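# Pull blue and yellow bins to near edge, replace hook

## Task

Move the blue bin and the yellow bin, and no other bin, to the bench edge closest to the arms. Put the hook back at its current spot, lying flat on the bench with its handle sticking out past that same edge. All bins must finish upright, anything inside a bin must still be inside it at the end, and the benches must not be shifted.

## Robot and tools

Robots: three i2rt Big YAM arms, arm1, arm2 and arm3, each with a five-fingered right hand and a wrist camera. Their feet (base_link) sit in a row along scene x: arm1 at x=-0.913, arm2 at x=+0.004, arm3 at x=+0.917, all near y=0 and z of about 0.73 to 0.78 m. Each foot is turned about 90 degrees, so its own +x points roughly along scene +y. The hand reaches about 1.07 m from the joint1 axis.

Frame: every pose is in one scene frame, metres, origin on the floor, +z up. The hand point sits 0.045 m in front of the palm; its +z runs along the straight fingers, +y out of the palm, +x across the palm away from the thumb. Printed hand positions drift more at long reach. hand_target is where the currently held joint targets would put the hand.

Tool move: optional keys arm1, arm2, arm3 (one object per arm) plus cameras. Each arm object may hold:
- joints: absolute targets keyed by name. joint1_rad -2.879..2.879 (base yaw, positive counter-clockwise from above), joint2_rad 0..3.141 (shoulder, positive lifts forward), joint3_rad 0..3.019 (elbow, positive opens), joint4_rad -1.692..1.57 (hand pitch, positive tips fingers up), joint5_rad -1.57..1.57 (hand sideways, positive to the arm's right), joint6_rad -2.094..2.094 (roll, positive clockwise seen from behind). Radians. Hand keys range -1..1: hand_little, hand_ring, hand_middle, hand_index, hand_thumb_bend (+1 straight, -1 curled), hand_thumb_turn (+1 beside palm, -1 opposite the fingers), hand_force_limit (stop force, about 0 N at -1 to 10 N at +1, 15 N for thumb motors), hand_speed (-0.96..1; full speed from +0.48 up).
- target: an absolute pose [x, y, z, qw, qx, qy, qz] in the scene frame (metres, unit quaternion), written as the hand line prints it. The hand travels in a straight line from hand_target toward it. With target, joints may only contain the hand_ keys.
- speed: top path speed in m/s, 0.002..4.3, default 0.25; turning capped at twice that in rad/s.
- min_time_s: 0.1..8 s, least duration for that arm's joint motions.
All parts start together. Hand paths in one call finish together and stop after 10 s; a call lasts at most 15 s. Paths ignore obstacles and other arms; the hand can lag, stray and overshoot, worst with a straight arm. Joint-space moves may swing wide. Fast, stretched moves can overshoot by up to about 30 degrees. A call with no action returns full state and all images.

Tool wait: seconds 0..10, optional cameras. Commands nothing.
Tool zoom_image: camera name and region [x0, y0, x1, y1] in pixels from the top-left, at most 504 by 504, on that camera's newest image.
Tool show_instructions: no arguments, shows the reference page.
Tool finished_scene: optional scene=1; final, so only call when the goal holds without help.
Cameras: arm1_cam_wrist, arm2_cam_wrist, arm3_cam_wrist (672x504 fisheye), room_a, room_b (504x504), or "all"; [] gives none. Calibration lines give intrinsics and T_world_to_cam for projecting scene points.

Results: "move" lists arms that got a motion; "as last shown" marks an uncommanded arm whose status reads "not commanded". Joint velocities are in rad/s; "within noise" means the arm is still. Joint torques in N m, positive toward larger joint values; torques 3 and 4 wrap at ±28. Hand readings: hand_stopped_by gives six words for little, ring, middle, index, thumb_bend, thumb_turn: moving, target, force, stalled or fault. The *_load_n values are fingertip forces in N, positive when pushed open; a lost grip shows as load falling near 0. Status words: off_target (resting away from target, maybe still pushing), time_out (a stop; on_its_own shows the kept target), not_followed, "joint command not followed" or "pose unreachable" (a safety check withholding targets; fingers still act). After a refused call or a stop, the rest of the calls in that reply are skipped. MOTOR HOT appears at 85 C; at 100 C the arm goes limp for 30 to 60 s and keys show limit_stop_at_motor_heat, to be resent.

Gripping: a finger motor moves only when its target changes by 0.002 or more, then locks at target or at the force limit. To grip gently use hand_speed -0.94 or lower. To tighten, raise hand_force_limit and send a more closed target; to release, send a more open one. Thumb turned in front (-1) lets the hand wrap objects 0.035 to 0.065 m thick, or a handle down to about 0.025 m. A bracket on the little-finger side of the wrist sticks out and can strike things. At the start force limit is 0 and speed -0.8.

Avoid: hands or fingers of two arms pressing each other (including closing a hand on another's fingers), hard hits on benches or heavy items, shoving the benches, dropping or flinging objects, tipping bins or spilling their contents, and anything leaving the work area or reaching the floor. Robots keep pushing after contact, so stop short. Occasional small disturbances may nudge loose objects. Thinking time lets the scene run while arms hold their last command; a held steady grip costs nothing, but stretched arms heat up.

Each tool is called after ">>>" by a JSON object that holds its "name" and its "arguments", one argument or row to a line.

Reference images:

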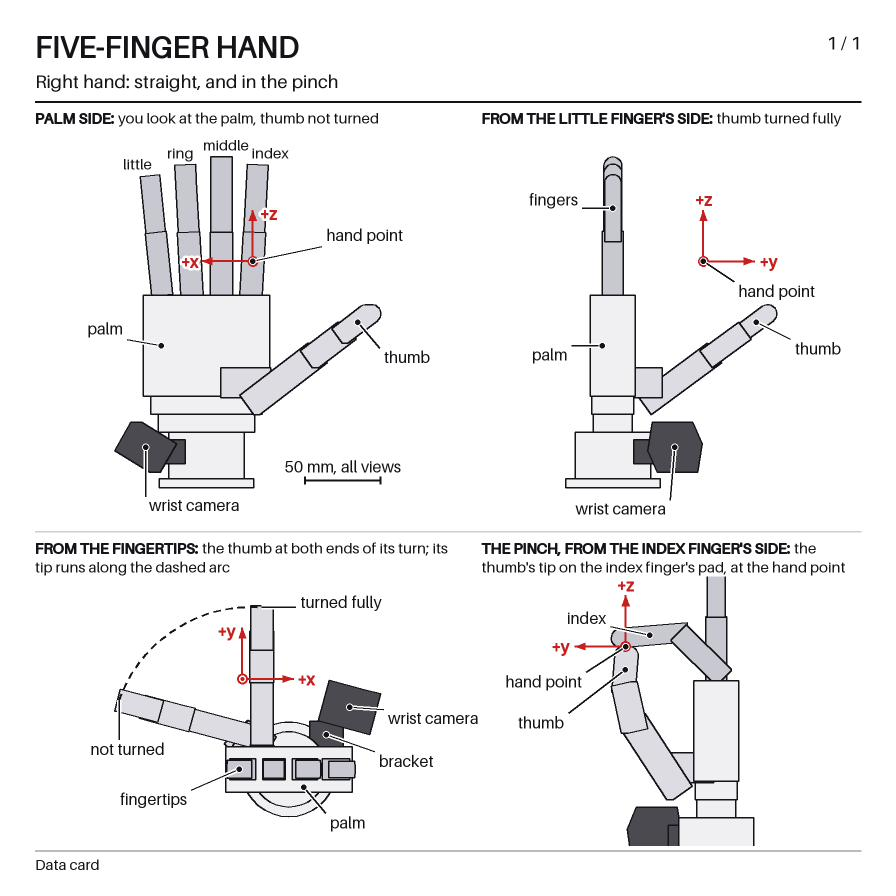

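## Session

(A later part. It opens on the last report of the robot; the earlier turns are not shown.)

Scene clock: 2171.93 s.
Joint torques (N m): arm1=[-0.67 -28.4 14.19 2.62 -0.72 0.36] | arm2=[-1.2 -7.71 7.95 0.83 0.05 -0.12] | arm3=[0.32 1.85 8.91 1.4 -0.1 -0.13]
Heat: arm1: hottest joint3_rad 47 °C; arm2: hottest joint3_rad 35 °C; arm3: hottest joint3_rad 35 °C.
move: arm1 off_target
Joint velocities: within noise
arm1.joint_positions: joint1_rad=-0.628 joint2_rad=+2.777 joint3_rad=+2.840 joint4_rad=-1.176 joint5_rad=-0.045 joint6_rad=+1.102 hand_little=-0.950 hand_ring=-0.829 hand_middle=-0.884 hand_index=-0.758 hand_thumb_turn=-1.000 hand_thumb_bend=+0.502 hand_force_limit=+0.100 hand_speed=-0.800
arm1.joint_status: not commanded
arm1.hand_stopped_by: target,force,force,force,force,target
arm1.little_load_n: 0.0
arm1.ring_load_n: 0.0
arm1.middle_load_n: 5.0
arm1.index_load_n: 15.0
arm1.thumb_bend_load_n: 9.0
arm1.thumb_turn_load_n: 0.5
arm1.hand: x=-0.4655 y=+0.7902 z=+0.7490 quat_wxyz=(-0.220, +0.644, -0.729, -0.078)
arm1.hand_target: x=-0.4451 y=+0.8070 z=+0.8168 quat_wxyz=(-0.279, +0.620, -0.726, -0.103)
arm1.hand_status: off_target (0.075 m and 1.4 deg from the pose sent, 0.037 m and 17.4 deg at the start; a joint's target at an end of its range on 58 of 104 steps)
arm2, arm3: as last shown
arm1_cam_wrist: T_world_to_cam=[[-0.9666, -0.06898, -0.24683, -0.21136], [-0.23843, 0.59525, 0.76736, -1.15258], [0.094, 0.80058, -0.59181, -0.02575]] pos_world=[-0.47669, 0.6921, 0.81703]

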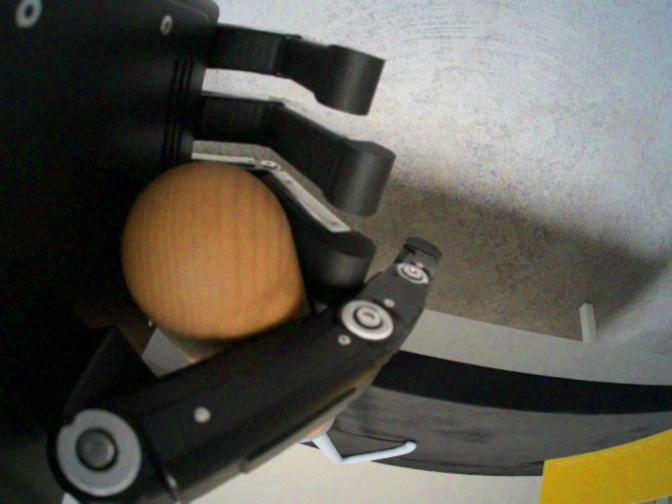

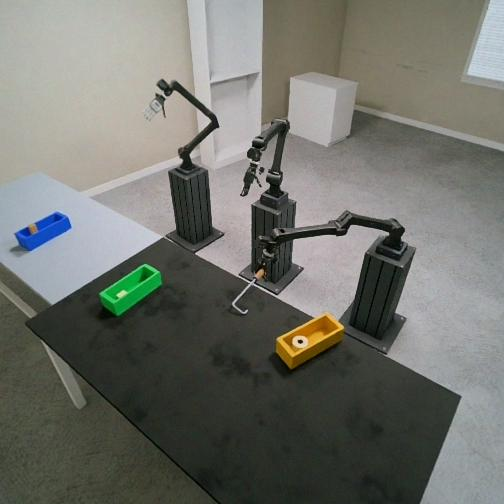

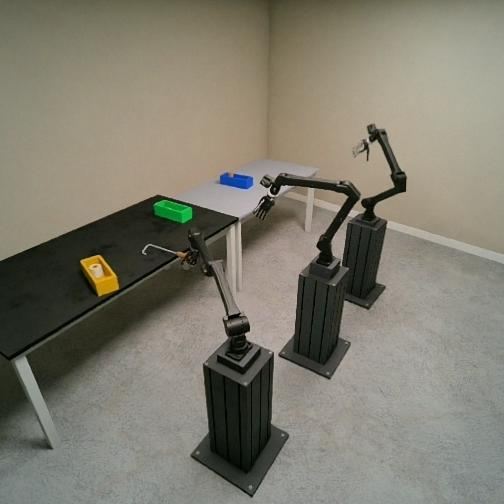

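>>> {"name": "move", "arguments": {
  "arm1": {"target": [-0.445, 0.81, 0.785, -0.279, 0.620, -0.726, -0.103], "speed": 0.05},
  "cameras": ["room_a","room_b"]
}}

>>> {"name": "zoom_image", "arguments": {
  "camera": "room_b",
  "region": [110, 190, 230, 290]
}}

>>> {"name": "zoom_image", "arguments": {
  "camera": "room_a",
  "region": [200, 230, 320, 350]
}}

Scene clock: 2198.60 s.
Joint torques (N m): arm1=[-0.56 -31.27 7.92 2.74 -0.3 0.25] | arm2=[-1.79 -7.82 7.97 0.57 0.05 -0.12] | arm3=[-0.38 1.96 9.13 1.43 -0.07 -0.13]
Heat: arm1: hottest joint3_rad 53 °C; arm2: hottest joint3_rad 35 °C; arm3: hottest joint3_rad 35 °C.
move: arm1 off_target
Joint velocities: within noise
arm1.joint_positions: joint1_rad=-0.629 joint2_rad=+2.762 joint3_rad=+2.754 joint4_rad=-1.051 joint5_rad=-0.056 joint6_rad=+1.113 hand_little=-0.950 hand_ring=-0.829 hand_middle=-0.884 hand_index=-0.759 hand_thumb_turn=-1.000 hand_thumb_bend=+0.502 hand_force_limit=+0.100 hand_speed=-0.800
arm1.joint_status: not commanded
arm1.hand_stopped_by: target,force,force,force,force,target
arm1.little_load_n: 0.0
arm1.ring_load_n: 0.0
arm1.middle_load_n: 5.0
arm1.index_load_n: 4.0
arm1.thumb_bend_load_n: 8.0
arm1.thumb_turn_load_n: 0.0
arm1.hand: x=-0.4588 y=+0.8011 z=+0.7355 quat_wxyz=(-0.243, +0.636, -0.726, -0.091)
arm1.hand_target: x=-0.4460 y=+0.8086 z=+0.7852 quat_wxyz=(-0.278, +0.621, -0.726, -0.103)
arm1.hand_status: off_target (0.052 m and 4.7 deg from the pose sent, 0.046 m and 7.9 deg at the start)
arm2: as last shown
arm2.little_load_n: -0.5
arm2.thumb_bend_load_n: -0.5
arm3.joint_positions: joint1_rad=-0.455 joint2_rad=+0.620 joint3_rad=+1.442 joint4_rad=-1.487 joint5_rad=-0.040 joint6_rad=-1.413 hand_little=+1.000 hand_ring=+1.000 hand_middle=+1.000 hand_index=+1.000 hand_thumb_turn=+1.000 hand_thumb_bend=+1.000 hand_force_limit=+0.000 hand_speed=-0.800
arm3.joint_status: not commanded
arm3.hand_stopped_by: target,target,target,target,target,target
arm3.little_load_n: 0.0
arm3.ring_load_n: 0.0
arm3.middle_load_n: 0.0
arm3.index_load_n: 0.0
arm3.thumb_bend_load_n: 0.0
arm3.thumb_turn_load_n: 0.0
arm3.hand: x=+1.0596 y=+0.1556 z=+1.2161 quat_wxyz=(-0.260, +0.810, +0.394, +0.349)
arm3.hand_target: x=+1.0594 y=+0.1554 z=+1.2264 quat_wxyz=(-0.266, +0.804, +0.392, +0.359)
arm3.hand_status: not commanded

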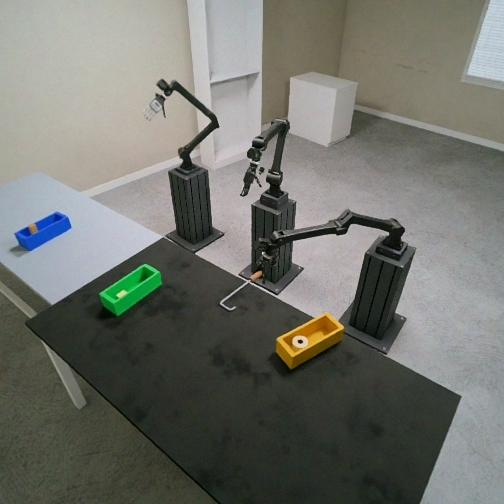

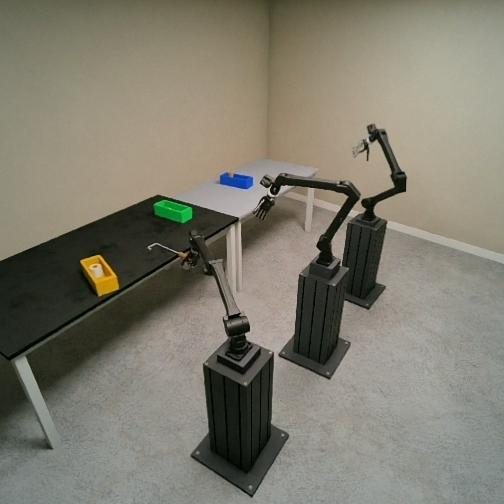

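Scaled by 4.200 from the camera's image (finer frame: 720x720).

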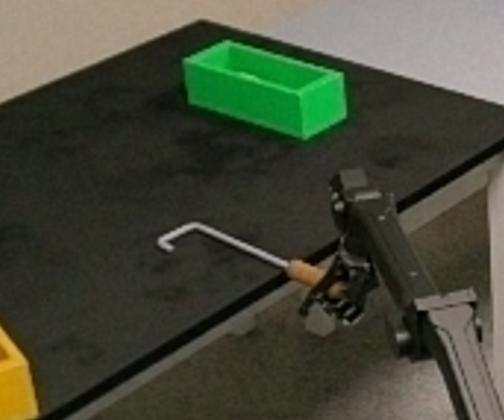

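Scaled by 4.200 from the camera's image (finer frame: 720x720).

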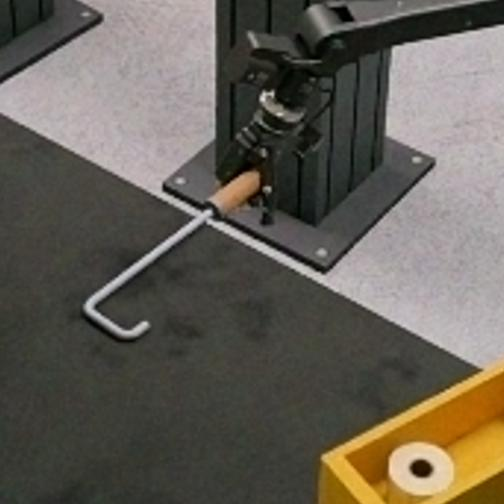

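>>> {"name": "move", "arguments": {
  "arm1": {"target": [-0.435, 0.806, 0.788, -0.2657, 0.6935, -0.6571, -0.1315], "speed": 0.08},
  "cameras": ["room_a","room_b"]
}}

>>> {"name": "zoom_image", "arguments": {
  "camera": "room_b",
  "region": [110, 190, 230, 290]
}}

>>> {"name": "zoom_image", "arguments": {
  "camera": "room_a",
  "region": [200, 230, 320, 350]
}}

Scene clock: 2241.73 s.
Joint torques (N m): arm1=[-0.85 -27.99 13.3 2.5 -0.58 0.05] | arm2=[-1.67 -8.41 7.99 0.35 0.02 -0.17] | arm3=[-0.09 2.14 9.2 1.39 -0.07 -0.16]
Heat: arm1: hottest joint3_rad 46 °C; arm2: hottest joint3_rad 35 °C; arm3: hottest joint3_rad 35 °C.
move: arm1 off_target
Joint velocities: within noise
arm1.joint_positions: joint1_rad=-0.664 joint2_rad=+2.810 joint3_rad=+2.854 joint4_rad=-1.093 joint5_rad=-0.176 joint6_rad=+0.954 hand_little=-0.950 hand_ring=-0.829 hand_middle=-0.884 hand_index=-0.759 hand_thumb_turn=-1.000 hand_thumb_bend=+0.502 hand_force_limit=+0.100 hand_speed=-0.800
arm1.joint_status: not commanded
arm1.hand_stopped_by: target,force,force,force,force,target
arm1.little_load_n: 0.0
arm1.ring_load_n: 0.0
arm1.middle_load_n: 5.0
arm1.index_load_n: 2.0
arm1.thumb_bend_load_n: 8.0
arm1.thumb_turn_load_n: 0.0
arm1.hand: x=-0.4547 y=+0.7903 z=+0.7425 quat_wxyz=(-0.246, +0.688, -0.671, -0.125)
arm1.hand_target: x=-0.4382 y=+0.8014 z=+0.7890 quat_wxyz=(-0.293, +0.680, -0.659, -0.133)
arm1.hand_status: off_target (0.052 m and 3.0 deg from the pose sent, 0.058 m and 11.6 deg at the start; a joint's target at an end of its range on 31 of 59 steps)
arm2, arm3: as last shown
arm2.little_load_n: 0.0
arm2.thumb_bend_load_n: 0.0

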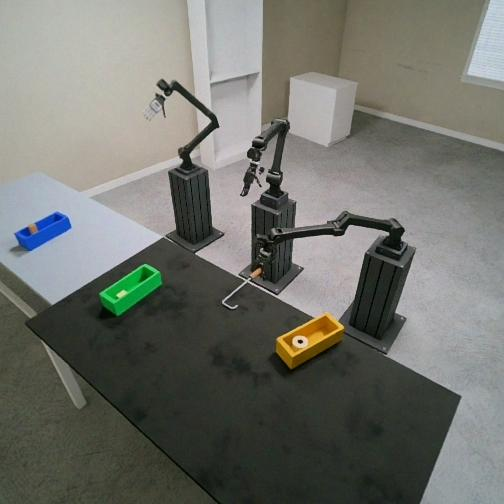

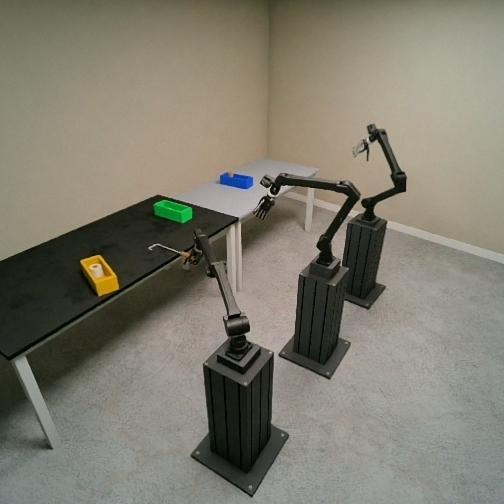

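Scaled by 4.200 from the camera's image (finer frame: 720x720).

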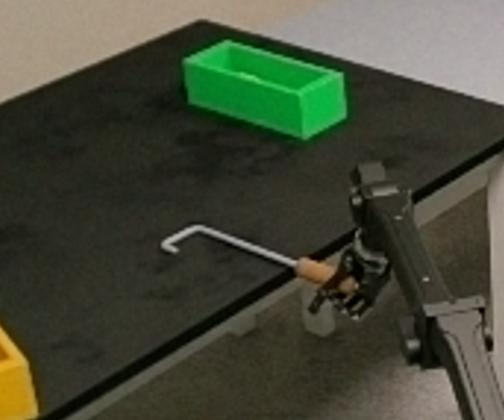

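Scaled by 4.200 from the camera's image (finer frame: 720x720).

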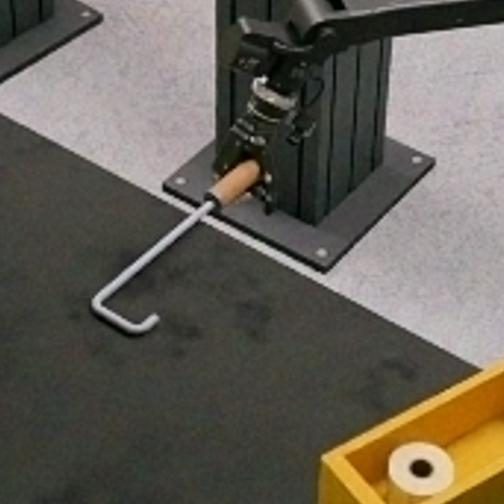

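>>> {"name": "move", "arguments": {
  "arm1": {"target": [-0.435, 0.806, 0.765, -0.2657, 0.6935, -0.6571, -0.1315], "speed": 0.05},
  "cameras": ["room_a","room_b"]
}}

>>> {"name": "zoom_image", "arguments": {
  "camera": "room_b",
  "region": [110, 190, 230, 290]
}}

>>> {"name": "zoom_image", "arguments": {
  "camera": "room_a",
  "region": [200, 230, 320, 350]
}}

Scene clock: 2252.90 s.
Joint torques (N m): arm1=[-0.67 -26.4 12.74 2.67 -0.34 0.08] | arm2=[-1.2 -7.94 8.1 0.64 0.08 -0.16] | arm3=[0.09 2.2 8.95 1.47 -0.07 -0.11]
Heat: arm1: hottest joint3_rad 46 °C; arm2: hottest joint3_rad 35 °C; arm3: hottest joint3_rad 35 °C.
move: arm1 off_target
Joint velocities: within noise
arm1.joint_positions: joint1_rad=-0.664 joint2_rad=+2.822 joint3_rad=+2.861 joint4_rad=-1.073 joint5_rad=-0.182 joint6_rad=+0.948 hand_little=-0.950 hand_ring=-0.829 hand_middle=-0.884 hand_index=-0.759 hand_thumb_turn=-1.000 hand_thumb_bend=+0.502 hand_force_limit=+0.100 hand_speed=-0.800
arm1.joint_status: not commanded
arm1.hand_stopped_by: target,force,force,force,force,target
arm1.little_load_n: 0.0
arm1.ring_load_n: 0.0
arm1.middle_load_n: 4.5
arm1.index_load_n: 1.5
arm1.thumb_bend_load_n: 7.5
arm1.thumb_turn_load_n: 0.0
arm1.hand: x=-0.4533 y=+0.7935 z=+0.7375 quat_wxyz=(-0.252, +0.690, -0.666, -0.128)
arm1.hand_target: x=-0.4374 y=+0.8025 z=+0.7656 quat_wxyz=(-0.290, +0.682, -0.659, -0.133)
arm1.hand_status: off_target (0.035 m and 2.0 deg from the pose sent, 0.034 m and 3.0 deg at the start; a joint's target at an end of its range on 26 of 33 steps)
arm2, arm3: as last shown

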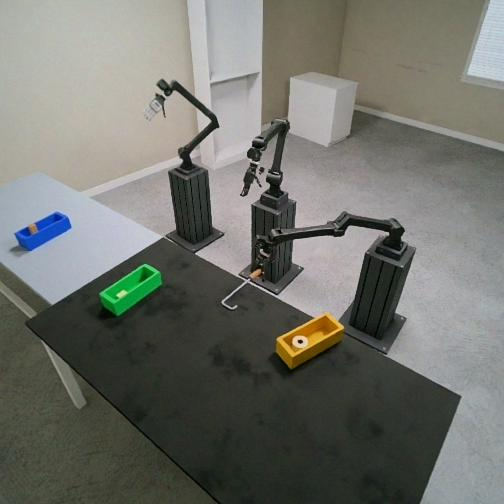

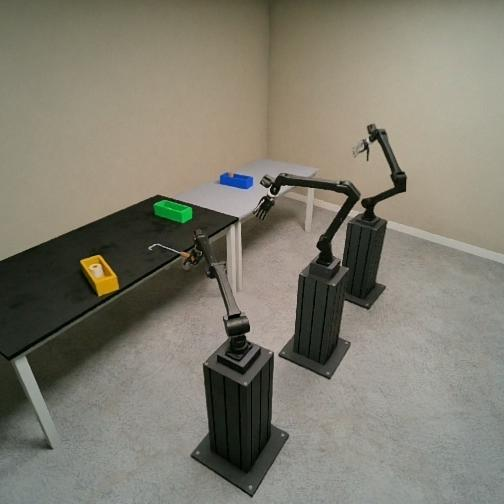

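Scaled by 4.200 from the camera's image (finer frame: 720x720).

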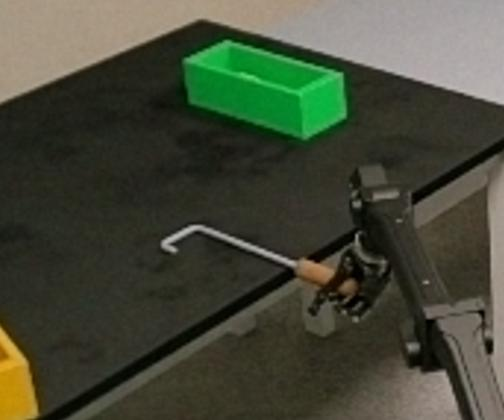

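Scaled by 4.200 from the camera's image (finer frame: 720x720).

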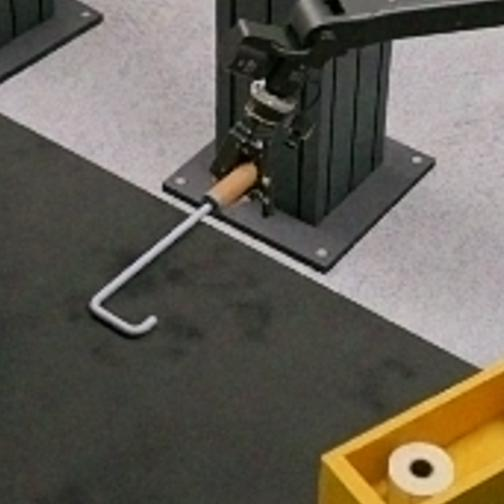

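>>> {"name": "move", "arguments": {
  "arm1": {"joints": {"hand_thumb_bend": 1, "hand_speed": -0.75}}
}}

>>> {"name": "move", "arguments": {
  "arm1": {"joints": {"hand_index": 1, "hand_middle": 1, "hand_ring": 1, "hand_little": 1, "hand_speed": -0.8}},
  "cameras": ["arm1_cam_wrist","room_a","room_b"]
}}

>>> {"name": "zoom_image", "arguments": {
  "camera": "room_a",
  "region": [200, 230, 320, 350]
}}

Scene clock: 2265.07 s.
Joint torques (N m): arm1=[-0.5 -26.52 12.75 2.65 -0.34 0.08] | arm2=[-2.26 -7.71 8.05 0.66 0.11 -0.15] | arm3=[0.15 2.26 9.01 1.26 -0.07 -0.11]
Heat: arm1: hottest joint3_rad 47 °C; arm2: hottest joint3_rad 35 °C; arm3: hottest joint3_rad 35 °C.
move: arm1 done
Joint velocities: within noise
arm1.joint_positions: joint1_rad=-0.664 joint2_rad=+2.822 joint3_rad=+2.861 joint4_rad=-1.072 joint5_rad=-0.182 joint6_rad=+0.948 hand_little=-0.950 hand_ring=-0.829 hand_middle=-0.884 hand_index=-0.759 hand_thumb_turn=-1.000 hand_thumb_bend=+1.000 hand_force_limit=+0.100 hand_speed=-0.750
arm1.joint_status: all done
arm1.hand_stopped_by: target,force,force,force,target,target
arm1.little_load_n: 0.0
arm1.ring_load_n: 0.0
arm1.middle_load_n: 0.0
arm1.index_load_n: 1.0
arm1.thumb_bend_load_n: 0.0
arm1.thumb_turn_load_n: 0.0
arm1.hand: x=-0.4531 y=+0.7937 z=+0.7377 quat_wxyz=(-0.253, +0.690, -0.666, -0.128)
arm1.hand_target: x=-0.4373 y=+0.8026 z=+0.7659 quat_wxyz=(-0.290, +0.682, -0.659, -0.133)
arm1.hand_status: not commanded
arm2, arm3: as last shown
pictures: none

Scene clock: 2269.07 s.
Joint torques (N m): arm1=[-0.62 -26.4 12.1 2.33 -0.33 0.08] | arm2=[-1.9 -7.88 7.99 0.64 0.04 -0.14] | arm3=[-0.26 2.02 9.02 1.43 -0.09 -0.15]
Heat: arm1: hottest joint3_rad 48 °C; arm2: hottest joint3_rad 35 °C; arm3: hottest joint3_rad 35 °C.
move: arm1 done
Joint velocities: within noise
arm1.joint_positions: joint1_rad=-0.664 joint2_rad=+2.822 joint3_rad=+2.872 joint4_rad=-1.065 joint5_rad=-0.182 joint6_rad=+0.948 hand_little=+1.000 hand_ring=+1.000 hand_middle=+1.000 hand_index=+1.000 hand_thumb_turn=-1.000 hand_thumb_bend=+1.000 hand_force_limit=+0.100 hand_speed=-0.800
arm1.joint_status: all done
arm1.hand_stopped_by: target,target,target,target,target,target
arm1.little_load_n: 0.0
arm1.ring_load_n: 0.0
arm1.middle_load_n: 0.0
arm1.index_load_n: 0.5
arm1.thumb_bend_load_n: 0.0
arm1.thumb_turn_load_n: 0.0
arm1.hand: x=-0.4505 y=+0.7966 z=+0.7444 quat_wxyz=(-0.262, +0.689, -0.664, -0.129)
arm1.hand_target: x=-0.4372 y=+0.8025 z=+0.7659 quat_wxyz=(-0.290, +0.681, -0.659, -0.133)
arm1.hand_status: not commanded
arm2, arm3: as last shown
arm1_cam_wrist: T_world_to_cam=[[-0.93635, -0.19374, -0.29277, -0.05038], [-0.35006, 0.45207, 0.82042, -1.12494], [-0.0266, 0.87069, -0.49111, -0.22017]] pos_world=[-0.44683, 0.69048, 0.80005]

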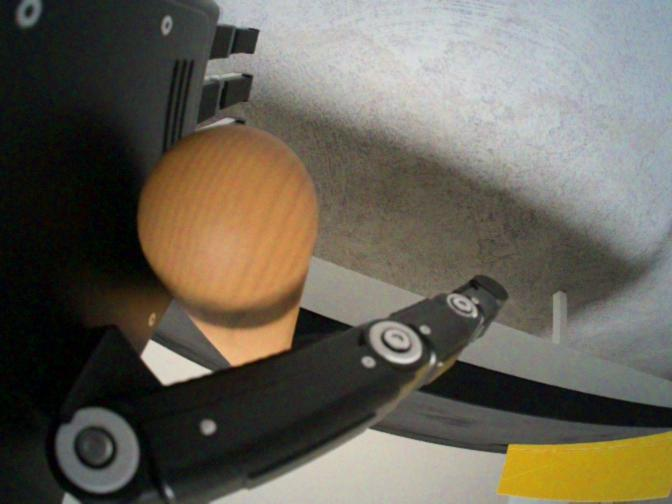

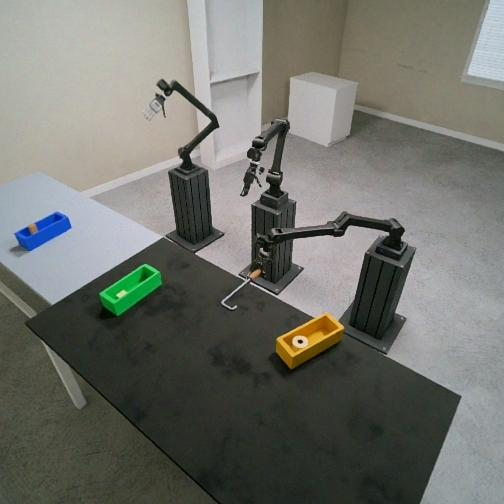

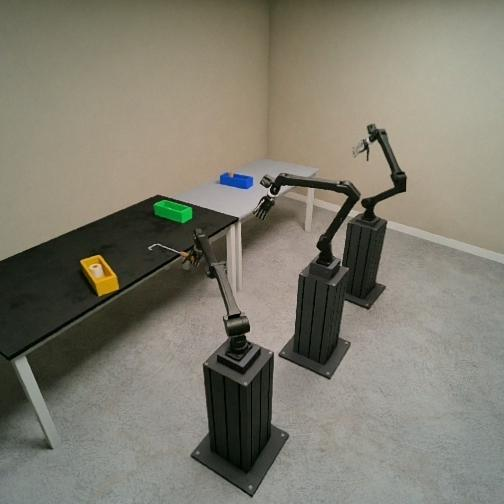

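Scaled by 4.200 from the camera's image (finer frame: 720x720).

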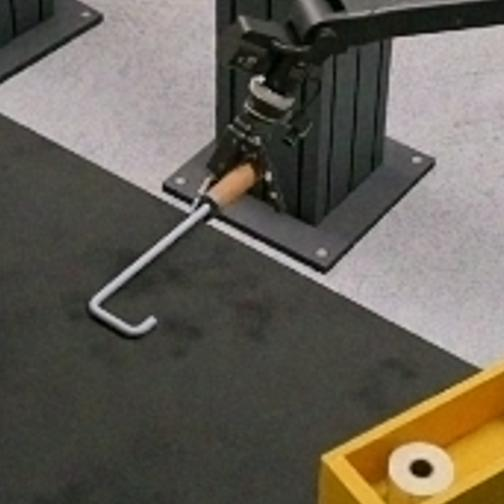

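>>> {"name": "move", "arguments": {
  "arm1": {"target": [-0.452, 0.735, 0.91, -0.290, 0.681, -0.659, -0.133], "speed": 0.1}
}}

>>> {"name": "move", "arguments": {
  "arm1": {"target": [-0.62, 0.50, 1.08, -0.290, 0.681, -0.659, -0.133], "speed": 0.25},
  "cameras": ["room_a","room_b"]
}}

>>> {"name": "zoom_image", "arguments": {
  "camera": "room_a",
  "region": [200, 240, 300, 340]
}}

>>> {"name": "zoom_image", "arguments": {
  "camera": "room_b",
  "region": [120, 210, 220, 290]
}}

Scene clock: 2280.33 s.
Joint torques (N m): arm1=[-0.5 -25.29 7.1 1.52 -0.36 -0.02] | arm2=[-1.67 -8.29 8.18 0.55 0.05 -0.15] | arm3=[-0.38 2.08 8.98 1.29 -0.1 -0.11]
Heat: arm1: hottest joint3_rad 48 °C; arm2: hottest joint3_rad 35 °C; arm3: hottest joint3_rad 35 °C.
move: arm1 done
Joint velocities: within noise
arm1.joint_positions: joint1_rad=-0.701 joint2_rad=+2.382 joint3_rad=+2.436 joint4_rad=-1.002 joint5_rad=-0.204 joint6_rad=+0.926 hand_little=+1.000 hand_ring=+1.000 hand_middle=+1.000 hand_index=+1.000 hand_thumb_turn=-1.000 hand_thumb_bend=+1.000 hand_force_limit=+0.100 hand_speed=-0.800
arm1.joint_status: not commanded
arm1.hand_stopped_by: target,target,target,target,target,target
arm1.little_load_n: 0.0
arm1.ring_load_n: 0.0
arm1.middle_load_n: 0.0
arm1.index_load_n: 0.0
arm1.thumb_bend_load_n: 0.0
arm1.thumb_turn_load_n: 0.0
arm1.hand: x=-0.4555 y=+0.7427 z=+0.9123 quat_wxyz=(-0.295, +0.680, -0.657, -0.135)
arm1.hand_target: x=-0.4521 y=+0.7352 z=+0.9099 quat_wxyz=(-0.290, +0.681, -0.659, -0.133)
arm1.hand_status: done (0.009 m and 0.7 deg from the pose sent, 0.177 m and 3.4 deg at the start)
arm2, arm3: as last shown
arm3.little_load_n: 0.5
pictures: none

Scene clock: 2282.53 s.
Joint torques (N m): arm1=[-0.79 -11.4 7.28 1.65 -0.34 -0.01] | arm2=[-1.32 -8.12 8.09 0.62 0.03 -0.19] | arm3=[0.32 2.02 9.13 1.43 -0.06 -0.14]
Heat: arm1: hottest joint3_rad 48 °C; arm2: hottest joint3_rad 35 °C; arm3: hottest joint3_rad 35 °C.
move: arm1 off_target
Joint velocities: within noise
arm1.joint_positions: joint1_rad=-0.740 joint2_rad=+1.470 joint3_rad=+1.553 joint4_rad=-1.020 joint5_rad=-0.227 joint6_rad=+0.894 hand_little=+1.000 hand_ring=+1.000 hand_middle=+1.000 hand_index=+1.000 hand_thumb_turn=-1.000 hand_thumb_bend=+1.000 hand_force_limit=+0.100 hand_speed=-0.800
arm1.joint_status: not commanded
arm1.hand_stopped_by: target,target,target,target,target,target
arm1.little_load_n: 0.0
arm1.ring_load_n: 0.0
arm1.middle_load_n: 0.0
arm1.index_load_n: 0.0
arm1.thumb_bend_load_n: 0.0
arm1.thumb_turn_load_n: 0.0
arm1.hand: x=-0.6237 y=+0.5038 z=+1.0944 quat_wxyz=(-0.304, +0.679, -0.654, -0.135)
arm1.hand_target: x=-0.6201 y=+0.4999 z=+1.0801 quat_wxyz=(-0.290, +0.681, -0.659, -0.133)
arm1.hand_status: off_target (0.015 m and 1.7 deg from the pose sent, 0.338 m and 0.7 deg at the start)
arm2.joint_positions: joint1_rad=+0.248 joint2_rad=+1.170 joint3_rad=+1.191 joint4_rad=-1.073 joint5_rad=+0.105 joint6_rad=+1.772 hand_little=+1.000 hand_ring=+1.000 hand_middle=+1.000 hand_index=+1.000 hand_thumb_turn=-1.000 hand_thumb_bend=+1.000 hand_force_limit=+0.000 hand_speed=-0.750
arm2.joint_status: not commanded
arm2.hand_stopped_by: target,target,target,target,target,target
arm2.little_load_n: 0.0
arm2.ring_load_n: 0.0
arm2.middle_load_n: 0.0
arm2.index_load_n: 0.0
arm2.thumb_bend_load_n: 0.0
arm2.thumb_turn_load_n: 0.0
arm2.hand: x=-0.1532 y=+0.4525 z=+1.0831 quat_wxyz=(-0.183, +0.692, -0.671, -0.192)
arm2.hand_target: x=-0.1501 y=+0.4500 z=+1.0801 quat_wxyz=(-0.180, +0.695, -0.671, -0.186)
arm2.hand_status: not commanded
arm3: as last shown
arm3.little_load_n: 0.0

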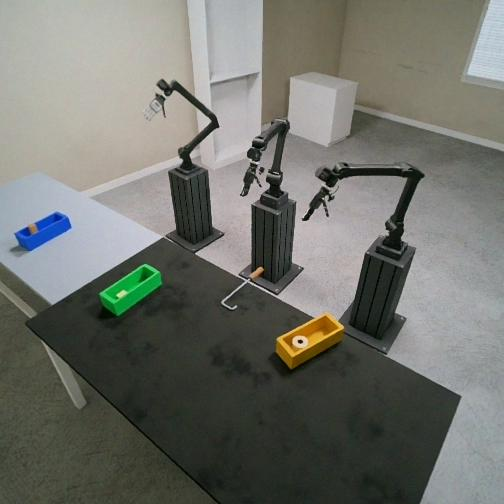

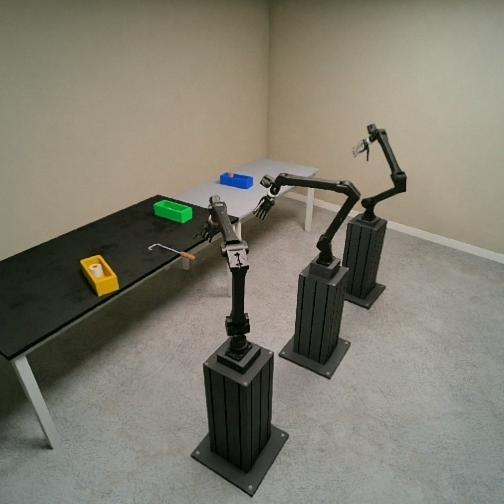

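Scaled by 5.040 from the camera's image (finer frame: 720x720).

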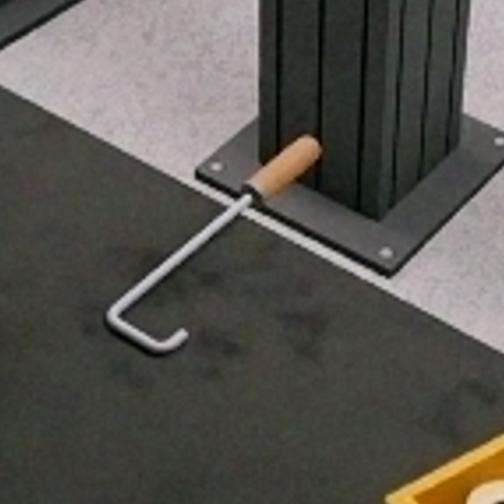

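Scaled by 5.040 from the camera's image (finer frame: 720x720).

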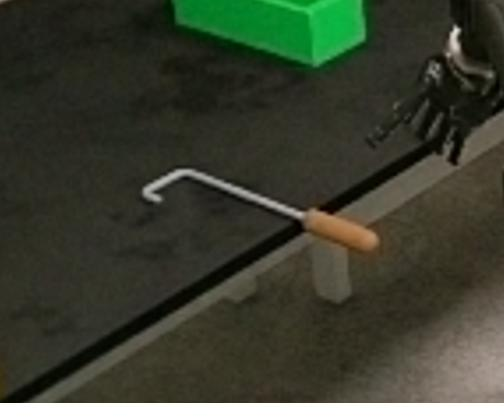

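>>> {"name": "move", "arguments": {
  "arm2": {"target": [-0.435, 0.70, 0.95, -0.183, 0.683, -0.683, -0.183], "speed": 0.2},
  "arm1": {"target": [-0.85, 0.40, 1.10, -0.290, 0.681, -0.659, -0.133], "speed": 0.2},
  "cameras": ["arm2_cam_wrist"]
}}

Scene clock: 2330.30 s.
Joint torques (N m): arm1=[0.73 -4.37 6.94 1.61 0.04 0.13] | arm2=[-1.32 -20.25 11.73 0.42 0.4 -0.03] | arm3=[-0.44 2.02 9.17 1.29 -0.08 -0.11]
Heat: arm1: hottest joint3_rad 43 °C; arm2: hottest joint3_rad 35 °C; arm3: hottest joint3_rad 35 °C.
move: arm1 done; arm2 off_target
Joint velocities: within noise
arm1.joint_positions: joint1_rad=-0.360 joint2_rad=+0.948 joint3_rad=+1.170 joint4_rad=-1.132 joint5_rad=+0.001 joint6_rad=+1.202 hand_little=+1.000 hand_ring=+1.000 hand_middle=+1.000 hand_index=+1.000 hand_thumb_turn=-1.000 hand_thumb_bend=+1.000 hand_force_limit=+0.100 hand_speed=-0.800
arm1.joint_status: not commanded
arm1.hand_stopped_by: target,target,target,target,target,target
arm1.little_load_n: 0.0
arm1.ring_load_n: 0.0
arm1.middle_load_n: 0.0
arm1.index_load_n: 0.0
arm1.thumb_bend_load_n: 0.0
arm1.thumb_turn_load_n: 0.0
arm1.hand: x=-0.8464 y=+0.4027 z=+1.1087 quat_wxyz=(-0.299, +0.679, -0.656, -0.136)
arm1.hand_target: x=-0.8499 y=+0.3999 z=+1.1001 quat_wxyz=(-0.290, +0.681, -0.659, -0.133)
arm1.hand_status: done (0.010 m and 1.2 deg from the pose sent, 0.249 m and 1.7 deg at the start)
arm2.joint_positions: joint1_rad=+0.552 joint2_rad=+2.142 joint3_rad=+2.035 joint4_rad=-1.044 joint5_rad=+0.261 joint6_rad=+2.073 hand_little=+1.000 hand_ring=+1.000 hand_middle=+1.000 hand_index=+1.000 hand_thumb_turn=-1.000 hand_thumb_bend=+1.000 hand_force_limit=+0.000 hand_speed=-0.750
arm2.joint_status: not commanded
arm2.hand_stopped_by: target,target,target,target,target,target
arm2.little_load_n: 0.0
arm2.ring_load_n: 0.0
arm2.middle_load_n: 0.0
arm2.index_load_n: 0.0
arm2.thumb_bend_load_n: 0.0
arm2.thumb_turn_load_n: 0.0
arm2.hand: x=-0.4248 y=+0.6935 z=+0.9327 quat_wxyz=(-0.180, +0.687, -0.683, -0.170)
arm2.hand_target: x=-0.4346 y=+0.6992 z=+0.9501 quat_wxyz=(-0.183, +0.683, -0.683, -0.183)
arm2.hand_status: off_target (0.021 m and 1.6 deg from the pose sent, 0.398 m and 2.0 deg at the start)
arm3: as last shown
arm2_cam_wrist: T_world_to_cam=[[-0.97333, -0.19989, -0.11255, -0.16984], [-0.19923, 0.49339, 0.84668, -1.21958], [-0.11371, 0.84653, -0.52006, -0.03384]] pos_world=[-0.41214, 0.59643, 0.99588]

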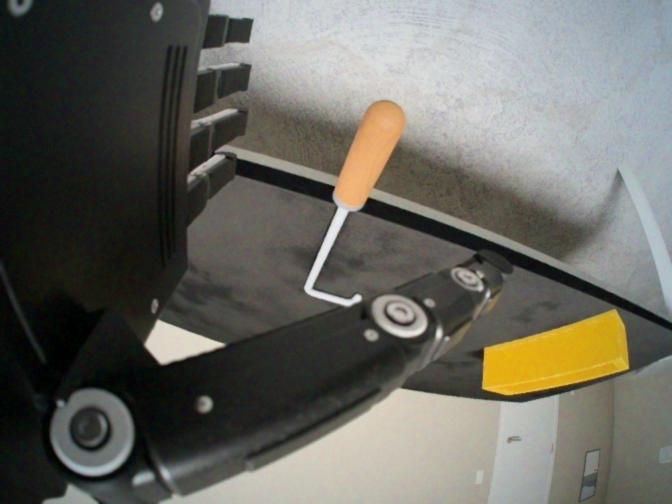

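>>> {"name": "move", "arguments": {
  "arm2": {"target": [-0.465, 0.762, 0.873, -0.183, 0.683, -0.683, -0.183], "speed": 0.1}
}}

>>> {"name": "move", "arguments": {
  "arm2": {"target": [-0.465, 0.790, 0.831, -0.183, 0.683, -0.683, -0.183], "speed": 0.08},
  "cameras": ["arm2_cam_wrist"]
}}

Scene clock: 2352.10 s.
Joint torques (N m): arm1=[0.62 -4.78 6.98 1.58 0.04 0.13] | arm2=[-1.55 -23.12 12.07 0.36 0.25 -0.07] | arm3=[-0.32 2.37 8.94 1.26 -0.1 -0.13]
Heat: arm1: hottest joint3_rad 42 °C; arm2: hottest joint3_rad 38 °C; arm3: hottest joint3_rad 35 °C.
move: arm2 off_target
Joint velocities: within noise
arm1: as last shown
arm2.joint_positions: joint1_rad=+0.552 joint2_rad=+2.419 joint3_rad=+2.337 joint4_rad=-1.060 joint5_rad=+0.261 joint6_rad=+2.073 hand_little=+1.000 hand_ring=+1.000 hand_middle=+1.000 hand_index=+1.000 hand_thumb_turn=-1.000 hand_thumb_bend=+1.000 hand_force_limit=+0.000 hand_speed=-0.750
arm2.joint_status: not commanded
arm2.hand_stopped_by: target,target,target,target,target,target
arm2.little_load_n: 0.0
arm2.ring_load_n: 0.0
arm2.middle_load_n: 0.0
arm2.index_load_n: 0.0
arm2.thumb_bend_load_n: -0.5
arm2.thumb_turn_load_n: 0.0
arm2.hand: x=-0.4617 y=+0.7531 z=+0.8610 quat_wxyz=(-0.181, +0.686, -0.683, -0.173)
arm2.hand_target: x=-0.4646 y=+0.7614 z=+0.8732 quat_wxyz=(-0.183, +0.683, -0.683, -0.184)
arm2.hand_status: off_target (0.015 m and 1.2 deg from the pose sent, 0.099 m and 1.6 deg at the start)
arm3.joint_positions: joint1_rad=-0.455 joint2_rad=+0.620 joint3_rad=+1.442 joint4_rad=-1.487 joint5_rad=-0.040 joint6_rad=-1.413 hand_little=+1.000 hand_ring=+1.000 hand_middle=+1.000 hand_index=+1.000 hand_thumb_turn=+1.000 hand_thumb_bend=+1.000 hand_force_limit=+0.000 hand_speed=-0.800
arm3.joint_status: not commanded
arm3.hand_stopped_by: target,target,target,target,target,target
arm3.little_load_n: 0.0
arm3.ring_load_n: 0.0
arm3.middle_load_n: 0.0
arm3.index_load_n: 0.0
arm3.thumb_bend_load_n: 0.0
arm3.thumb_turn_load_n: 0.0
arm3.hand: x=+1.0596 y=+0.1556 z=+1.2161 quat_wxyz=(-0.260, +0.810, +0.394, +0.349)
arm3.hand_target: x=+1.0594 y=+0.1554 z=+1.2264 quat_wxyz=(-0.266, +0.804, +0.392, +0.359)
arm3.hand_status: not commanded
pictures: none

Scene clock: 2353.67 s.
Joint torques (N m): arm1=[0.79 -4.66 6.94 1.59 0.06 0.14] | arm2=[-3.37 -23.65 11.78 0.49 0.18 -0.09] | arm3=[-0.44 2.26 8.98 1.39 -0.08 -0.15]
Heat: arm1: hottest joint3_rad 42 °C; arm2: hottest joint3_rad 38 °C; arm3: hottest joint3_rad 35 °C.
move: arm2 off_target
Joint velocities: within noise
arm1, arm3: as last shown
arm2.joint_positions: joint1_rad=+0.542 joint2_rad=+2.553 joint3_rad=+2.480 joint4_rad=-1.065 joint5_rad=+0.257 joint6_rad=+2.064 hand_little=+1.000 hand_ring=+1.000 hand_middle=+1.000 hand_index=+1.000 hand_thumb_turn=-1.000 hand_thumb_bend=+1.000 hand_force_limit=+0.000 hand_speed=-0.750
arm2.joint_status: not commanded
arm2.hand_stopped_by: target,target,target,target,target,target
arm2.little_load_n: 0.0
arm2.ring_load_n: 0.0
arm2.middle_load_n: 0.0
arm2.index_load_n: 0.0
arm2.thumb_bend_load_n: 0.0
arm2.thumb_turn_load_n: 0.0
arm2.hand: x=-0.4679 y=+0.7787 z=+0.8203 quat_wxyz=(-0.181, +0.686, -0.683, -0.175)
arm2.hand_target: x=-0.4646 y=+0.7893 z=+0.8310 quat_wxyz=(-0.183, +0.683, -0.683, -0.184)
arm2.hand_status: off_target (0.016 m and 1.0 deg from the pose sent, 0.048 m and 1.2 deg at the start)
arm2_cam_wrist: T_world_to_cam=[[-0.97408, -0.19862, -0.10827, -0.21213], [-0.19379, 0.48572, 0.85236, -1.17109], [-0.1167, 0.85125, -0.51162, -0.1813]] pos_world=[-0.45473, 0.68102, 0.88248]

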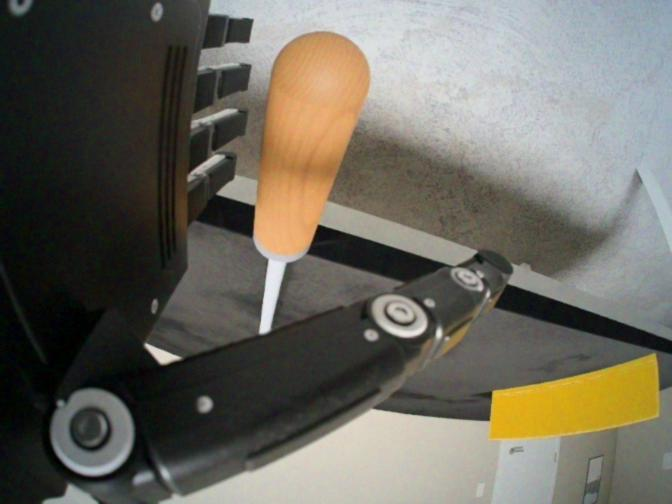

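>>> {"name": "move", "arguments": {
  "arm2": {"target": [-0.452, 0.802, 0.806, -0.183, 0.683, -0.683, -0.183], "speed": 0.08},
  "cameras": ["arm2_cam_wrist"]
}}

Scene clock: 2370.67 s.
Joint torques (N m): arm1=[0.67 -4.66 7.05 1.57 0.06 0.14] | arm2=[-3.31 -24.41 10.95 1.37 0.13 -0.12] | arm3=[0.26 1.49 9.06 1.39 -0.08 -0.15]
Heat: arm1: hottest joint3_rad 41 °C; arm2: hottest joint3_rad 38 °C; arm3: hottest joint3_rad 35 °C.
move: arm2 off_target
Joint velocities: within noise
arm1, arm3: as last shown
arm2.joint_positions: joint1_rad=+0.518 joint2_rad=+2.583 joint3_rad=+2.480 joint4_rad=-1.051 joint5_rad=+0.248 joint6_rad=+2.044 hand_little=+1.000 hand_ring=+1.000 hand_middle=+1.000 hand_index=+1.000 hand_thumb_turn=-1.000 hand_thumb_bend=+1.000 hand_force_limit=+0.000 hand_speed=-0.750
arm2.joint_status: not commanded
arm2.hand_stopped_by: target,target,target,target,target,target
arm2.little_load_n: 0.0
arm2.ring_load_n: 0.0
arm2.middle_load_n: 0.0
arm2.index_load_n: 0.0
arm2.thumb_bend_load_n: 0.0
arm2.thumb_turn_load_n: 0.0
arm2.hand: x=-0.4508 y=+0.7881 z=+0.7947 quat_wxyz=(-0.178, +0.687, -0.685, -0.165)
arm2.hand_target: x=-0.4515 y=+0.8011 z=+0.8065 quat_wxyz=(-0.183, +0.683, -0.683, -0.183)
arm2.hand_status: off_target (0.018 m and 2.2 deg from the pose sent, 0.032 m and 1.0 deg at the start)
arm2_cam_wrist: T_world_to_cam=[[-0.97359, -0.19744, -0.11467, -0.19205], [-0.20086, 0.50176, 0.84136, -1.15768], [-0.10858, 0.84217, -0.52816, -0.1763]] pos_world=[-0.43865, 0.69144, 0.85889]

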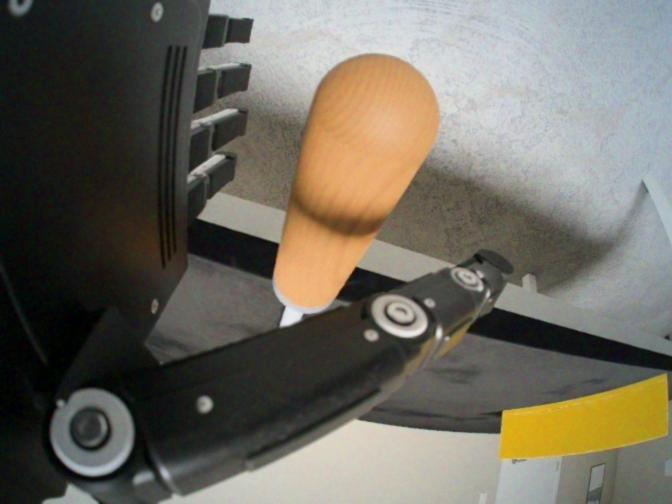

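>>> {"name": "move", "arguments": {
  "arm2": {"joints": {"hand_thumb_bend": 0.6, "hand_index": 0.2, "hand_middle": 0.2, "hand_ring": 0.2, "hand_little": 0.2, "hand_force_limit": -0.3, "hand_speed": -0.7}}
}}

>>> {"name": "move", "arguments": {
  "arm2": {"joints": {"hand_thumb_bend": -0.8, "hand_index": -0.9, "hand_middle": -0.9, "hand_ring": -0.9, "hand_force_limit": 0.3, "hand_speed": -0.85}},
  "cameras": ["arm2_cam_wrist"]
}}

Scene clock: 2380.53 s.
Joint torques (N m): arm1=[0.97 -4.37 7.05 1.66 0.05 0.13] | arm2=[-1.61 -24.59 10.96 1.51 0.18 -0.12] | arm3=[0.09 2.08 9.09 1.4 -0.1 -0.12]
Heat: arm1: hottest joint3_rad 41 °C; arm2: hottest joint3_rad 39 °C; arm3: hottest joint3_rad 35 °C.
move: arm2 done
Joint velocities: within noise
arm1, arm3: as last shown
arm2.joint_positions: joint1_rad=+0.518 joint2_rad=+2.583 joint3_rad=+2.480 joint4_rad=-1.051 joint5_rad=+0.247 joint6_rad=+2.043 hand_little=+0.200 hand_ring=+0.200 hand_middle=+0.200 hand_index=+0.200 hand_thumb_turn=-1.000 hand_thumb_bend=+0.600 hand_force_limit=-0.300 hand_speed=-0.700
arm2.joint_status: all done
arm2.hand_stopped_by: target,target,target,target,target,target
arm2.little_load_n: 0.0
arm2.ring_load_n: 0.0
arm2.middle_load_n: 0.0
arm2.index_load_n: 0.0
arm2.thumb_bend_load_n: 0.0
arm2.thumb_turn_load_n: 0.0
arm2.hand: x=-0.4510 y=+0.7879 z=+0.7947 quat_wxyz=(-0.178, +0.688, -0.684, -0.165)
arm2.hand_target: x=-0.4516 y=+0.8011 z=+0.8065 quat_wxyz=(-0.183, +0.683, -0.683, -0.183)
arm2.hand_status: not commanded
pictures: none

Scene clock: 2386.37 s.
Joint torques (N m): arm1=[0.97 -4.6 6.97 1.65 0.06 0.12] | arm2=[-2.02 -25.05 10.85 1.48 0.32 -0.07] | arm3=[0.03 1.9 8.99 1.28 -0.04 -0.15]
Heat: arm1: hottest joint3_rad 41 °C; arm2: hottest joint3_rad 39 °C; arm3: hottest joint3_rad 35 °C.
move: arm2 off_target
Joint velocities: within noise
arm1, arm3: as last shown
arm1.middle_load_n: -0.5
arm2.joint_positions: joint1_rad=+0.517 joint2_rad=+2.594 joint3_rad=+2.480 joint4_rad=-1.051 joint5_rad=+0.243 joint6_rad=+2.036 hand_little=+0.200 hand_ring=-0.898 hand_middle=-0.158 hand_index=+0.036 hand_thumb_turn=-1.000 hand_thumb_bend=+0.341 hand_force_limit=+0.300 hand_speed=-0.850
arm2.joint_status: hand_middle off_target (ended at -0.158, target -0.900); hand_index off_target (ended at +0.036, target -0.900); hand_thumb_bend off_target (ended at +0.341, target -0.800); the others done
arm2.hand_stopped_by: target,target,force,force,force,target
arm2.little_load_n: 0.0
arm2.ring_load_n: 5.5
arm2.middle_load_n: 0.0
arm2.index_load_n: 0.0
arm2.thumb_bend_load_n: 0.0
arm2.thumb_turn_load_n: 0.0
arm2.hand: x=-0.4501 y=+0.7866 z=+0.7845 quat_wxyz=(-0.176, +0.691, -0.682, -0.159)
arm2.hand_target: x=-0.4514 y=+0.8012 z=+0.8065 quat_wxyz=(-0.183, +0.683, -0.683, -0.183)
arm2.hand_status: not commanded
arm2_cam_wrist: T_world_to_cam=[[-0.97127, -0.20647, -0.11831, -0.1818], [-0.21001, 0.50994, 0.83418, -1.15307], [-0.11191, 0.83506, -0.53865, -0.16813]] pos_world=[-0.43755, 0.69086, 0.84979]

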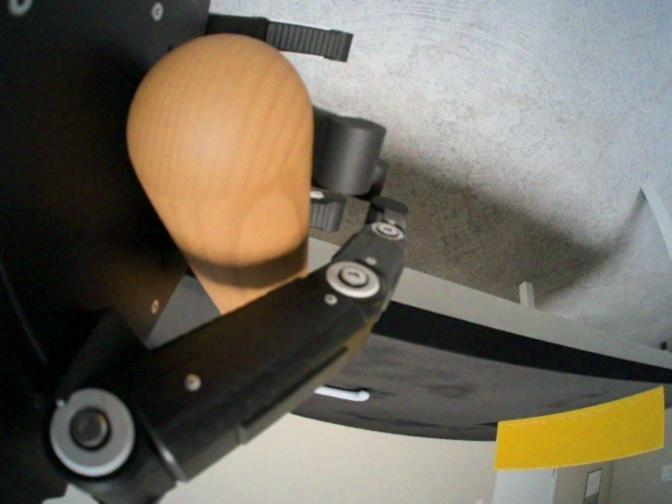

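>>> {"name": "move", "arguments": {
  "arm2": {"joints": {"hand_thumb_bend": 0.6, "hand_index": -0.95, "hand_middle": -0.95, "hand_ring": -0.95, "hand_little": -0.95, "hand_force_limit": 0.25, "hand_speed": -0.85}}
}}

>>> {"name": "move", "arguments": {
  "arm2": {"joints": {"hand_thumb_bend": -0.9, "hand_force_limit": 0.1, "hand_speed": -0.8}},
  "cameras": ["arm2_cam_wrist"]
}}

Scene clock: 2397.00 s.
Joint torques (N m): arm1=[0.79 -4.48 6.99 1.63 0.05 0.14] | arm2=[-2.61 -25.88 11.11 1.36 0.34 0.01] | arm3=[-0.32 2.26 8.95 1.52 -0.09 -0.12]
Heat: arm1: hottest joint3_rad 41 °C; arm2: hottest joint3_rad 39 °C; arm3: hottest joint3_rad 35 °C.
move: arm2 off_target
Joint velocities: within noise
arm1, arm3: as last shown
arm1.middle_load_n: 0.0
arm2.joint_positions: joint1_rad=+0.517 joint2_rad=+2.601 joint3_rad=+2.480 joint4_rad=-1.051 joint5_rad=+0.242 joint6_rad=+2.032 hand_little=-0.950 hand_ring=-0.910 hand_middle=-0.949 hand_index=-0.837 hand_thumb_turn=-1.000 hand_thumb_bend=+0.600 hand_force_limit=+0.250 hand_speed=-0.850
arm2.joint_status: hand_ring off_target (ended at -0.910, target -0.950); hand_index off_target (ended at -0.837, target -0.950); the others done
arm2.hand_stopped_by: target,force,target,force,target,target
arm2.little_load_n: 0.5
arm2.ring_load_n: 0.0
arm2.middle_load_n: 1.0
arm2.index_load_n: 6.0
arm2.thumb_bend_load_n: 0.0
arm2.thumb_turn_load_n: 0.0
arm2.hand: x=-0.4499 y=+0.7855 z=+0.7783 quat_wxyz=(-0.175, +0.694, -0.681, -0.156)
arm2.hand_target: x=-0.4514 y=+0.8011 z=+0.8064 quat_wxyz=(-0.183, +0.683, -0.683, -0.183)
arm2.hand_status: not commanded
pictures: none

Scene clock: 2402.50 s.
Joint torques (N m): arm1=[0.73 -4.6 6.95 1.65 0.06 0.13] | arm2=[-1.79 -26.34 10.95 1.48 0.26 -0.02] | arm3=[-0.21 1.85 9.16 1.44 -0.05 -0.15]
Heat: arm1: hottest joint3_rad 41 °C; arm2: hottest joint3_rad 39 °C; arm3: hottest joint3_rad 35 °C.
move: arm2 off_target
Joint velocities: within noise
arm1, arm3: as last shown
arm2.joint_positions: joint1_rad=+0.517 joint2_rad=+2.601 joint3_rad=+2.480 joint4_rad=-1.051 joint5_rad=+0.242 joint6_rad=+2.032 hand_little=-0.950 hand_ring=-0.910 hand_middle=-0.949 hand_index=-0.837 hand_thumb_turn=-1.000 hand_thumb_bend=+0.447 hand_force_limit=+0.100 hand_speed=-0.800
arm2.joint_status: hand_thumb_bend off_target (ended at +0.447, target -0.900); the others done
arm2.hand_stopped_by: target,force,target,force,force,target
arm2.little_load_n: 0.0
arm2.ring_load_n: 0.0
arm2.middle_load_n: 0.0
arm2.index_load_n: 6.0
arm2.thumb_bend_load_n: 8.5
arm2.thumb_turn_load_n: 0.0
arm2.hand: x=-0.4499 y=+0.7855 z=+0.7783 quat_wxyz=(-0.175, +0.694, -0.681, -0.156)
arm2.hand_target: x=-0.4514 y=+0.8011 z=+0.8064 quat_wxyz=(-0.183, +0.683, -0.683, -0.183)
arm2.hand_status: not commanded
arm2_cam_wrist: T_world_to_cam=[[-0.96997, -0.21092, -0.12114, -0.17635], [-0.21554, 0.5146, 0.82989, -1.15016], [-0.11271, 0.83108, -0.54461, -0.16315]] pos_world=[-0.43736, 0.69027, 0.8443]

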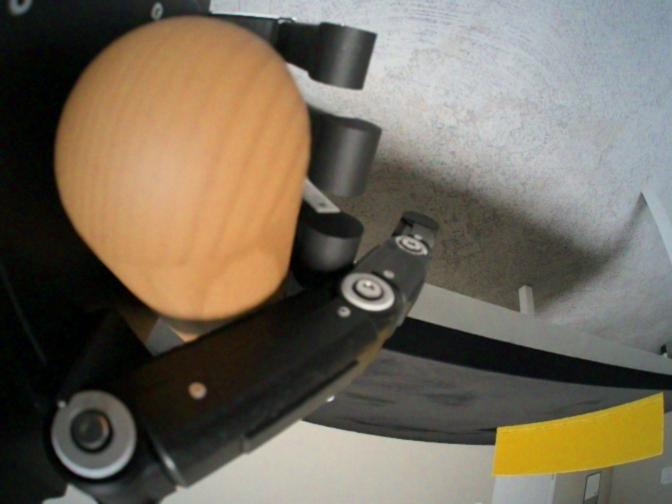

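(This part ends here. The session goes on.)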